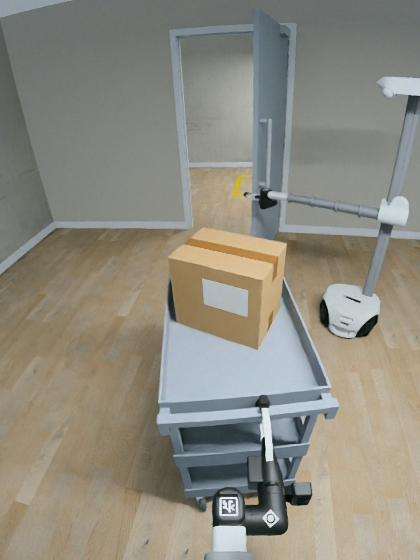

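Request:
move(r1={"base":{"strafe_m":-0.18},"contact_limits":{"strafe_m":0.7}}, blocking=false, cameras=[])

Request:
wait(seconds=2, cameras=[])

Request:
move(r1={"base":{"rotate_rad":0.3},"pace":"slow","contact_limits":{"rotate_rad":0.7}}, blocking=false, cameras=[])

Request:
wait(seconds=2, cameras=[])

Request:
move(r1={"base":{"translate_m":0.35},"contact_limits":{"translate_m":0.7}}, blocking=false, cameras=[])

Request:
wait(seconds=2.5, cameras=["r1_head_camera"])

Scene clock: 708.43 s.
move: r1 moving
r1.base_odometry: x=-3.946 y=+2.185 heading=-0.068
r1.turned_by_wheels: +0.001
r1.turned_by_imu: +0.001
r1.base_tilt: forward=-1.6 right=+1.2
r1.lidar_m: 0.48 0.48 2.71 2.65 2.93 2.46 2.41 2.60 2.08 2.03 2.20 0.54
r1.base_status: strafe_m moving
r1.joint_positions: lift_m=+0.690 arm_m=+0.100 wrist_yaw_rad=+0.005 wrist_pitch_rad=+0.007 wrist_roll_rad=+1.568 gripper_m=-0.019
r1.joint_status: not commanded
r1.measured_speeds: translate_m=+0.002 strafe_m=-0.141 rotate_rad=-0.004 lift_m=+0.000 arm_m=+0.000 wrist_yaw_rad=+0.018 wrist_pitch_rad=+0.000 wrist_roll_rad=+0.000
r1.motor_effort: lift_m=+25(25) arm_m=-4(5) wheel_0=+15(15) wheel_1=-8(10) wheel_2=+3(4)
r1.servo_current: wrist_yaw_rad=52(72) wrist_pitch_rad=52(59) wrist_roll_rad=52(65) gripper_m=52(52)
r1.contact_limits: strafe_m 0.7
r1.hand_pose: x=+0.5597 y=-0.0861 z=+0.8657 quat_wxyz=(+0.708, +0.706, +0.004, -0.001) (m; r1's base frame)
r1.wrist_depth_mm: - - - - 248 255 258 / - - - 246 246 1537 1205 / - - - 242 242 1618 - / - - 549 237 240 - - / - 466 466 177 238 - - / - 512 480 185 235 - - / - - 168 168 231 - -
r2.base_odometry: x=-2.133 y=-1.750 heading=-1.447
r2.turned_by_wheels: +0.000
r2.turned_by_imu: +0.001
r2.base_tilt: forward=-0.7 right=+0.1
r2.lidar_m: 0.88 3.34 0.88 0.95 3.77 1.80 1.43 1.39 1.53 1.50 1.40 0.81
r2.base_status: not commanded
r2.joint_positions: lift_m=+0.600 arm_m=+0.540 wrist_yaw_rad=-0.478 wrist_pitch_rad=+0.002 wrist_roll_rad=+0.000 gripper_m=-0.019
r2.joint_status: not commanded
r2.measured_speeds: all 0
r2.motor_effort: lift_m=+15(15) arm_m=-9(10) wheel_0=+29(29) wheel_1=+9(9) wheel_2=+30(30)
r2.servo_current: wrist_yaw_rad=117(143) wrist_pitch_rad=39(46) wrist_roll_rad=46(52) gripper_m=98(98)
r2.contact_limits: arm_m 0.3; translate_m 1
r2.hand_pose: x=+0.9271 y=-0.2103 z=+0.7780 quat_wxyz=(+0.972, +0.000, +0.001, -0.237) (m; r2's base frame)
r2.wrist_depth_mm: - - - - 154 187 221 / - - - - 155 187 231 / - - - - 156 178 223 / - - - - 157 176 157 / - - - 175 158 191 228 / - - 183 182 158 192 238 / 1708 1576 1661 - 133 200 233
pictures: none
No camera images: "cameras" was empty.

Scene clock: 709.80 s.
earlier move: r1 done
r1.base_odometry: x=-3.955 y=+2.041 heading=-0.069
r1.turned_by_wheels: -0.001
r1.turned_by_imu: +0.000
r1.base_tilt: forward=-1.6 right=+1.2
r1.lidar_m: 0.43 0.41 2.85 2.81 3.08 2.49 2.44 2.41 1.92 1.88 2.05 0.55
r1.base_status: done
r1.joint_positions: lift_m=+0.690 arm_m=+0.100 wrist_yaw_rad=+0.004 wrist_pitch_rad=+0.007 wrist_roll_rad=+1.568 gripper_m=-0.019
r1.joint_status: not commanded
r1.measured_speeds: all 0
r1.motor_effort: lift_m=+25(25) arm_m=-4(5) wheel_0=+1(16) wheel_1=+0(10) wheel_2=+4(6)
r1.servo_current: wrist_yaw_rad=39(72) wrist_pitch_rad=52(59) wrist_roll_rad=52(65) gripper_m=46(52)
r1.contact_limits: strafe_m 0.7
r1.hand_pose: x=+0.5597 y=-0.0862 z=+0.8657 quat_wxyz=(+0.708, +0.706, +0.004, -0.001) (m; r1's base frame)
r1.wrist_depth_mm: - - - 240 - 1336 1205 / - - - - 297 303 304 / - - - - 273 1756 1205 / - - - 260 258 1863 - / - - 585 239 244 - - / - 445 449 185 233 - - / - 459 177 142 218 - -
r2.base_odometry: x=-2.133 y=-1.750 heading=-1.447
r2.turned_by_wheels: +0.000
r2.turned_by_imu: +0.000
r2.base_tilt: forward=-0.7 right=+0.0
r2.lidar_m: 0.85 3.34 0.89 0.94 3.76 1.81 1.42 1.39 1.53 1.50 1.40 0.82
r2.base_status: not commanded
r2.joint_positions: lift_m=+0.600 arm_m=+0.540 wrist_yaw_rad=-0.478 wrist_pitch_rad=+0.002 wrist_roll_rad=+0.000 gripper_m=-0.019
r2.joint_status: not commanded
r2.measured_speeds: all 0
r2.on_its_own: wrist_yaw_rad is at rest, and its servo_current (137 mA) is outside its rest range (0 to 104 mA)
r2.motor_effort: lift_m=+15(15) arm_m=-9(10) wheel_0=+29(29) wheel_1=+9(9) wheel_2=+30(30)
r2.servo_current: wrist_yaw_rad=137(143) wrist_pitch_rad=46(46) wrist_roll_rad=46(65) gripper_m=91(98)
r2.contact_limits: arm_m 0.3; translate_m 1
r2.hand_pose: x=+0.9271 y=-0.2103 z=+0.7780 quat_wxyz=(+0.972, +0.000, +0.001, -0.237) (m; r2's base frame)
r2.wrist_depth_mm: - - - - 154 187 222 / - - - - 155 188 231 / - - - - 156 178 224 / - - - - 157 176 157 / - - - 174 157 191 228 / - - 183 182 158 192 238 / 1708 1576 1618 - 134 201 234
wait: 1.37 of 2 s (r1 has come to rest)
pictures: none
No camera images: "cameras" was empty.

Scene clock: 710.30 s.
move: r1 moving
r1.base_odometry: x=-3.956 y=+2.041 heading=+0.055
r1.turned_by_wheels: +0.123
r1.turned_by_imu: +0.123
r1.base_tilt: forward=-1.6 right=+1.2
r1.lidar_m: 0.45 0.45 2.84 2.81 2.87 2.46 2.47 2.21 1.91 1.90 2.17 0.54
r1.base_status: rotate_rad moving
r1.joint_positions: lift_m=+0.690 arm_m=+0.100 wrist_yaw_rad=-0.010 wrist_pitch_rad=+0.007 wrist_roll_rad=+1.568 gripper_m=-0.019
r1.joint_status: not commanded
r1.measured_speeds: translate_m=+0.000 strafe_m=+0.002 rotate_rad=+0.483 lift_m=+0.000 arm_m=+0.000 wrist_yaw_rad=-0.017 wrist_pitch_rad=+0.000 wrist_roll_rad=+0.000
r1.motor_effort: lift_m=+25(25) arm_m=-1(4) wheel_0=-11(13) wheel_1=-6(8) wheel_2=-14(14)
r1.servo_current: wrist_yaw_rad=59(59) wrist_pitch_rad=52(59) wrist_roll_rad=59(59) gripper_m=39(46)
r1.contact_limits: rotate_rad 0.7
r1.hand_pose: x=+0.5584 y=-0.0902 z=+0.8657 quat_wxyz=(+0.708, +0.706, -0.001, -0.006) (m; r1's base frame)
r1.wrist_depth_mm: - - - - 287 1255 1205 / - - - - 274 301 300 / - - - 263 260 1756 1229 / - - - 250 249 842 - / - 574 496 181 239 - - / - 462 197 184 182 - - / - 477 182 144 221 - -
r2.base_odometry: x=-2.133 y=-1.750 heading=-1.447
r2.turned_by_wheels: +0.000
r2.turned_by_imu: +0.000
r2.base_tilt: forward=-0.6 right=+0.0
r2.lidar_m: 0.84 3.35 0.90 0.91 3.74 1.81 1.43 1.38 1.53 1.48 1.36 0.82
r2.base_status: not commanded
r2.joint_positions: lift_m=+0.600 arm_m=+0.540 wrist_yaw_rad=-0.478 wrist_pitch_rad=+0.002 wrist_roll_rad=+0.000 gripper_m=-0.019
r2.joint_status: not commanded
r2.measured_speeds: all 0
r2.motor_effort: lift_m=+15(15) arm_m=-10(10) wheel_0=+29(29) wheel_1=+9(9) wheel_2=+30(30)
r2.servo_current: wrist_yaw_rad=130(150) wrist_pitch_rad=39(46) wrist_roll_rad=52(52) gripper_m=85(98)
r2.contact_limits: arm_m 0.3; translate_m 1
r2.hand_pose: x=+0.9271 y=-0.2103 z=+0.7780 quat_wxyz=(+0.972, +0.000, +0.001, -0.237) (m; r2's base frame)
r2.wrist_depth_mm: - - - - 154 187 222 / - - - - 155 188 231 / - - - - 156 178 224 / - - - - 156 175 157 / - - - 175 158 191 227 / - - 183 182 158 192 237 / 1756 1576 1618 - 134 200 233
pictures: none
No camera images: "cameras" was empty.

Scene clock: 711.20 s.
earlier move: r1 done
r1.base_odometry: x=-3.955 y=+2.041 heading=+0.231
r1.turned_by_wheels: +0.176
r1.turned_by_imu: +0.177
r1.base_tilt: forward=-1.6 right=+1.3
r1.lidar_m: 0.51 0.56 2.82 2.85 2.65 2.46 2.48 2.04 1.91 1.93 1.86 0.49
r1.base_status: done
r1.joint_positions: lift_m=+0.690 arm_m=+0.100 wrist_yaw_rad=+0.001 wrist_pitch_rad=+0.007 wrist_roll_rad=+1.568 gripper_m=-0.019
r1.joint_status: not commanded
r1.measured_speeds: all 0
r1.motor_effort: lift_m=+25(25) arm_m=+4(4) wheel_0=-4(16) wheel_1=-2(8) wheel_2=-1(14)
r1.servo_current: wrist_yaw_rad=65(78) wrist_pitch_rad=59(59) wrist_roll_rad=59(72) gripper_m=52(52)
r1.contact_limits: rotate_rad 0.7
r1.hand_pose: x=+0.5593 y=-0.0872 z=+0.8657 quat_wxyz=(+0.708, +0.706, +0.003, -0.002) (m; r1's base frame)
r1.wrist_depth_mm: - - - 153 211 1464 1098 / - - 609 156 216 778 - / - 559 508 218 220 - - / - 455 452 163 225 - - / - 535 508 167 229 - - / - - 559 186 233 - - / - - 178 165 241 - -
r2.base_odometry: x=-2.133 y=-1.750 heading=-1.447
r2.turned_by_wheels: +0.000
r2.turned_by_imu: +0.000
r2.base_tilt: forward=-0.6 right=+0.0
r2.lidar_m: 0.86 3.35 0.89 0.95 3.74 1.80 1.41 1.40 1.52 1.48 1.36 0.82
r2.base_status: not commanded
r2.joint_positions: lift_m=+0.600 arm_m=+0.540 wrist_yaw_rad=-0.478 wrist_pitch_rad=+0.002 wrist_roll_rad=+0.000 gripper_m=-0.019
r2.joint_status: not commanded
r2.measured_speeds: all 0
r2.on_its_own: wrist_yaw_rad is at rest, and its servo_current (130 mA) is outside its rest range (0 to 104 mA)
r2.motor_effort: lift_m=+15(15) arm_m=-9(10) wheel_0=+28(29) wheel_1=+9(9) wheel_2=+30(30)
r2.servo_current: wrist_yaw_rad=130(150) wrist_pitch_rad=39(46) wrist_roll_rad=46(52) gripper_m=91(98)
r2.contact_limits: arm_m 0.3; translate_m 1
r2.hand_pose: x=+0.9271 y=-0.2103 z=+0.7780 quat_wxyz=(+0.972, +0.000, +0.001, -0.237) (m; r2's base frame)
r2.wrist_depth_mm: - - - - 154 187 223 / - - - - 155 188 231 / - - - - 156 178 224 / - - - - 157 175 158 / - - - 175 158 191 228 / - - 183 182 158 192 238 / 1756 1537 1661 - 133 200 234
wait: 0.90 of 2 s (r1 has come to rest)
pictures: none
No camera images: "cameras" was empty.

Scene clock: 711.70 s.
move: r1 moving
r1.base_odometry: x=-3.925 y=+2.048 heading=+0.231
r1.turned_by_wheels: +0.000
r1.turned_by_imu: +0.000
r1.base_tilt: forward=-1.6 right=+1.2
r1.lidar_m: 0.50 0.54 2.79 2.84 2.67 2.48 2.51 2.07 1.90 1.93 1.77 0.50
r1.base_status: translate_m moving
r1.joint_positions: lift_m=+0.690 arm_m=+0.100 wrist_yaw_rad=-0.001 wrist_pitch_rad=+0.007 wrist_roll_rad=+1.568 gripper_m=-0.019
r1.joint_status: not commanded
r1.measured_speeds: translate_m=+0.122 strafe_m=-0.003 rotate_rad=+0.001 lift_m=+0.000 arm_m=+0.000 wrist_yaw_rad=-0.015 wrist_pitch_rad=+0.000 wrist_roll_rad=+0.000
r1.motor_effort: lift_m=+25(25) arm_m=+4(4) wheel_0=+5(8) wheel_1=+6(7) wheel_2=-13(13)
r1.servo_current: wrist_yaw_rad=46(65) wrist_pitch_rad=39(59) wrist_roll_rad=59(59) gripper_m=46(52)
r1.contact_limits: translate_m 0.7
r1.hand_pose: x=+0.5592 y=-0.0877 z=+0.8657 quat_wxyz=(+0.708, +0.706, +0.002, -0.003) (m; r1's base frame)
r1.wrist_depth_mm: - - - 154 211 1499 1182 / - - - 157 216 - - / - - 521 218 221 - - / - 462 455 165 225 - - / - 530 504 228 229 - - / - - 549 186 233 - - / - - 179 144 239 - -
r2.base_odometry: x=-2.133 y=-1.750 heading=-1.447
r2.turned_by_wheels: +0.000
r2.turned_by_imu: +0.000
r2.base_tilt: forward=-0.6 right=+0.0
r2.lidar_m: 0.88 3.36 0.87 0.95 3.72 1.80 1.42 1.40 1.52 1.51 1.40 0.81
r2.base_status: not commanded
r2.joint_positions: lift_m=+0.600 arm_m=+0.540 wrist_yaw_rad=-0.478 wrist_pitch_rad=+0.002 wrist_roll_rad=+0.000 gripper_m=-0.019
r2.joint_status: not commanded
r2.measured_speeds: all 0
r2.motor_effort: lift_m=+15(15) arm_m=-9(10) wheel_0=+29(29) wheel_1=+9(9) wheel_2=+30(30)
r2.servo_current: wrist_yaw_rad=137(137) wrist_pitch_rad=46(46) wrist_roll_rad=46(52) gripper_m=91(98)
r2.contact_limits: arm_m 0.3; translate_m 1
r2.hand_pose: x=+0.9271 y=-0.2103 z=+0.7780 quat_wxyz=(+0.972, +0.000, +0.001, -0.237) (m; r2's base frame)
r2.wrist_depth_mm: - - - - 154 187 223 / - - - - 155 187 231 / - - - - 156 178 223 / - - - - 157 175 157 / - - - 174 158 191 228 / - - 183 182 158 191 237 / 1756 1537 1661 - 133 200 233
pictures: none
No camera images: "cameras" was empty.

Scene clock: 713.87 s.
earlier move: r1 done
r1.base_odometry: x=-3.615 y=+2.121 heading=+0.231
r1.turned_by_wheels: +0.000
r1.turned_by_imu: -0.001
r1.base_tilt: forward=-1.5 right=+1.3
r1.lidar_m: 0.51 0.60 2.68 2.73 2.99 2.77 2.83 2.20 2.03 2.07 1.40 0.51
r1.base_status: done
r1.joint_positions: lift_m=+0.690 arm_m=+0.100 wrist_yaw_rad=-0.003 wrist_pitch_rad=+0.007 wrist_roll_rad=+1.568 gripper_m=-0.019
r1.joint_status: not commanded
r1.measured_speeds: all 0
r1.motor_effort: lift_m=+25(25) arm_m=-4(4) wheel_0=-1(8) wheel_1=+1(8) wheel_2=-2(16)
r1.servo_current: wrist_yaw_rad=59(72) wrist_pitch_rad=52(59) wrist_roll_rad=72(72) gripper_m=52(59)
r1.contact_limits: translate_m 0.7
r1.hand_pose: x=+0.5590 y=-0.0883 z=+0.8657 quat_wxyz=(+0.708, +0.706, +0.001, -0.004) (m; r1's base frame)
r1.wrist_depth_mm: - - - 147 204 1576 - / - - 597 151 210 - - / - 521 480 155 216 - - / - 466 459 159 222 - - / - - 525 165 229 - - / - - 574 184 232 - - / - - 179 142 242 128 -
r2.base_odometry: x=-2.133 y=-1.750 heading=-1.447
r2.turned_by_wheels: +0.000
r2.turned_by_imu: +0.000
r2.base_tilt: forward=-0.6 right=+0.1
r2.lidar_m: 0.88 1.02 0.76 0.98 3.77 1.78 1.43 1.40 1.53 1.51 1.38 0.80
r2.base_status: not commanded
r2.joint_positions: lift_m=+0.600 arm_m=+0.540 wrist_yaw_rad=-0.478 wrist_pitch_rad=+0.002 wrist_roll_rad=+0.000 gripper_m=-0.019
r2.joint_status: not commanded
r2.measured_speeds: all 0
r2.on_its_own: wrist_yaw_rad is at rest, and its servo_current (124 mA) is outside its rest range (0 to 104 mA)
r2.motor_effort: lift_m=+15(15) arm_m=-9(10) wheel_0=+29(29) wheel_1=+9(9) wheel_2=+30(30)
r2.servo_current: wrist_yaw_rad=124(150) wrist_pitch_rad=39(46) wrist_roll_rad=52(59) gripper_m=91(98)
r2.contact_limits: arm_m 0.3; translate_m 1
r2.hand_pose: x=+0.9271 y=-0.2103 z=+0.7780 quat_wxyz=(+0.972, +0.000, +0.001, -0.237) (m; r2's base frame)
r2.wrist_depth_mm: - - - - 154 187 223 / - - - - 155 187 231 / - - - - 156 178 224 / - - - - 156 175 158 / - - - 174 157 191 228 / - - 183 183 158 192 238 / 1708 1537 1661 - 133 201 233
wait: 2.17 of 2.5 s (r1 has come to rest)
pictures: r1_head_camera
Images, in order (width x height): r1_head_camera 420x560.

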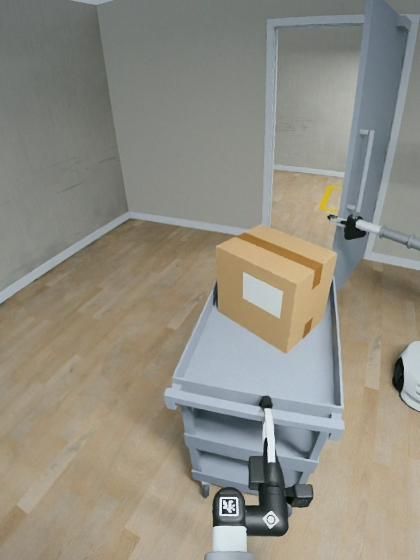

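Request:
move(r1={"base":{"translate_m":0.5,"strafe_m":-0.03},"contact_limits":{"translate_m":0.7}}, blocking=false, cameras=[])

Request:
wait(seconds=3.5, cameras=["r1_head_camera"])

Scene clock: 723.50 s.
move: r1 moving
r1.base_odometry: x=-3.584 y=+2.126 heading=+0.231
r1.turned_by_wheels: +0.000
r1.turned_by_imu: -0.001
r1.base_tilt: forward=-1.6 right=+1.3
r1.lidar_m: 0.49 0.54 2.68 2.69 2.99 2.79 2.86 2.21 2.05 2.11 1.40 0.49
r1.base_status: translate_m moving; strafe_m moving
r1.joint_positions: lift_m=+0.690 arm_m=+0.100 wrist_yaw_rad=-0.003 wrist_pitch_rad=+0.007 wrist_roll_rad=+1.568 gripper_m=-0.019
r1.joint_status: not commanded
r1.measured_speeds: translate_m=+0.123 strafe_m=-0.007 rotate_rad=+0.003 lift_m=+0.000 arm_m=+0.000 wrist_yaw_rad=+0.000 wrist_pitch_rad=+0.000 wrist_roll_rad=+0.000
r1.motor_effort: lift_m=+25(25) arm_m=+4(4) wheel_0=+7(9) wheel_1=+6(7) wheel_2=-13(13)
r1.servo_current: wrist_yaw_rad=52(65) wrist_pitch_rad=46(59) wrist_roll_rad=65(65) gripper_m=46(52)
r1.contact_limits: translate_m 0.7
r1.hand_pose: x=+0.5590 y=-0.0883 z=+0.8657 quat_wxyz=(+0.708, +0.706, +0.001, -0.004) (m; r1's base frame)
r1.wrist_depth_mm: - - - 147 204 1464 - / - - 597 150 208 - - / - 521 484 154 216 - - / - 466 459 159 221 - - / - - 525 164 229 - - / - - 585 182 232 - - / - - 179 144 243 128 -
r2.base_odometry: x=-2.133 y=-1.750 heading=-1.447
r2.turned_by_wheels: +0.000
r2.turned_by_imu: +0.001
r2.base_tilt: forward=-0.6 right=+0.0
r2.lidar_m: 0.88 0.92 0.75 1.02 3.77 1.81 1.44 1.40 1.53 1.51 1.38 0.84
r2.base_status: not commanded
r2.joint_positions: lift_m=+0.600 arm_m=+0.540 wrist_yaw_rad=-0.478 wrist_pitch_rad=+0.002 wrist_roll_rad=+0.000 gripper_m=-0.019
r2.joint_status: not commanded
r2.measured_speeds: all 0
r2.motor_effort: lift_m=+15(15) arm_m=-9(10) wheel_0=+29(29) wheel_1=+9(9) wheel_2=+30(30)
r2.servo_current: wrist_yaw_rad=137(137) wrist_pitch_rad=39(46) wrist_roll_rad=46(59) gripper_m=91(98)
r2.contact_limits: arm_m 0.3; translate_m 1
r2.hand_pose: x=+0.9271 y=-0.2103 z=+0.7780 quat_wxyz=(+0.972, +0.000, +0.001, -0.237) (m; r2's base frame)
r2.wrist_depth_mm: - - - - 154 188 223 / - - - - 155 188 231 / - - - - 156 178 223 / - - - - 157 175 158 / - - - 174 158 191 229 / - - 183 182 158 192 238 / 1756 1537 1661 - 134 200 233
pictures: none
No camera images: "cameras" was empty.

Scene clock: 726.17 s.
earlier move: r1 done
r1.base_odometry: x=-3.121 y=+2.206 heading=+0.231
r1.turned_by_wheels: +0.000
r1.turned_by_imu: +0.000
r1.base_tilt: forward=-1.6 right=+1.3
r1.lidar_m: 0.52 0.58 2.51 2.55 3.27 3.23 3.30 2.38 2.22 2.24 1.10 0.48
r1.base_status: done
r1.joint_positions: lift_m=+0.690 arm_m=+0.100 wrist_yaw_rad=-0.003 wrist_pitch_rad=+0.007 wrist_roll_rad=+1.568 gripper_m=-0.019
r1.joint_status: not commanded
r1.measured_speeds: all 0
r1.motor_effort: lift_m=+25(25) arm_m=+4(5) wheel_0=+3(10) wheel_1=+1(8) wheel_2=+1(13)
r1.servo_current: wrist_yaw_rad=65(72) wrist_pitch_rad=46(59) wrist_roll_rad=59(72) gripper_m=46(52)
r1.contact_limits: translate_m 0.7
r1.hand_pose: x=+0.5590 y=-0.0882 z=+0.8657 quat_wxyz=(+0.708, +0.706, +0.002, -0.003) (m; r1's base frame)
r1.wrist_depth_mm: 1921 - - - 196 1464 - / - - 559 145 205 - - / - 480 459 150 211 - - / - 469 462 157 219 - - / - - 544 163 228 - - / - - 597 181 232 1756 - / - - 179 141 244 128 -
r2.base_odometry: x=-2.133 y=-1.750 heading=-1.447
r2.turned_by_wheels: +0.000
r2.turned_by_imu: +0.000
r2.base_tilt: forward=-0.6 right=+0.0
r2.lidar_m: 0.86 0.82 0.83 1.12 3.75 1.80 1.42 1.39 1.52 1.51 1.38 0.82
r2.base_status: not commanded
r2.joint_positions: lift_m=+0.600 arm_m=+0.540 wrist_yaw_rad=-0.478 wrist_pitch_rad=+0.002 wrist_roll_rad=+0.000 gripper_m=-0.019
r2.joint_status: not commanded
r2.measured_speeds: all 0
r2.on_its_own: wrist_yaw_rad is at rest, and its servo_current (130 mA) is outside its rest range (0 to 104 mA)
r2.motor_effort: lift_m=+15(15) arm_m=-9(10) wheel_0=+28(29) wheel_1=+9(9) wheel_2=+30(30)
r2.servo_current: wrist_yaw_rad=130(137) wrist_pitch_rad=39(46) wrist_roll_rad=33(65) gripper_m=98(98)
r2.contact_limits: arm_m 0.3; translate_m 1
r2.hand_pose: x=+0.9271 y=-0.2103 z=+0.7780 quat_wxyz=(+0.972, +0.000, +0.001, -0.237) (m; r2's base frame)
r2.wrist_depth_mm: - - - - 154 187 223 / - - - - 154 188 231 / - - - - 156 177 223 / - - - - 157 176 157 / - - - 175 158 191 228 / - - 183 182 158 192 238 / 1808 1537 1618 - 133 200 233
wait: 2.67 of 3.5 s (r1 has come to rest)
pictures: r1_head_camera
Images, in order (width x height): r1_head_camera 420x560.

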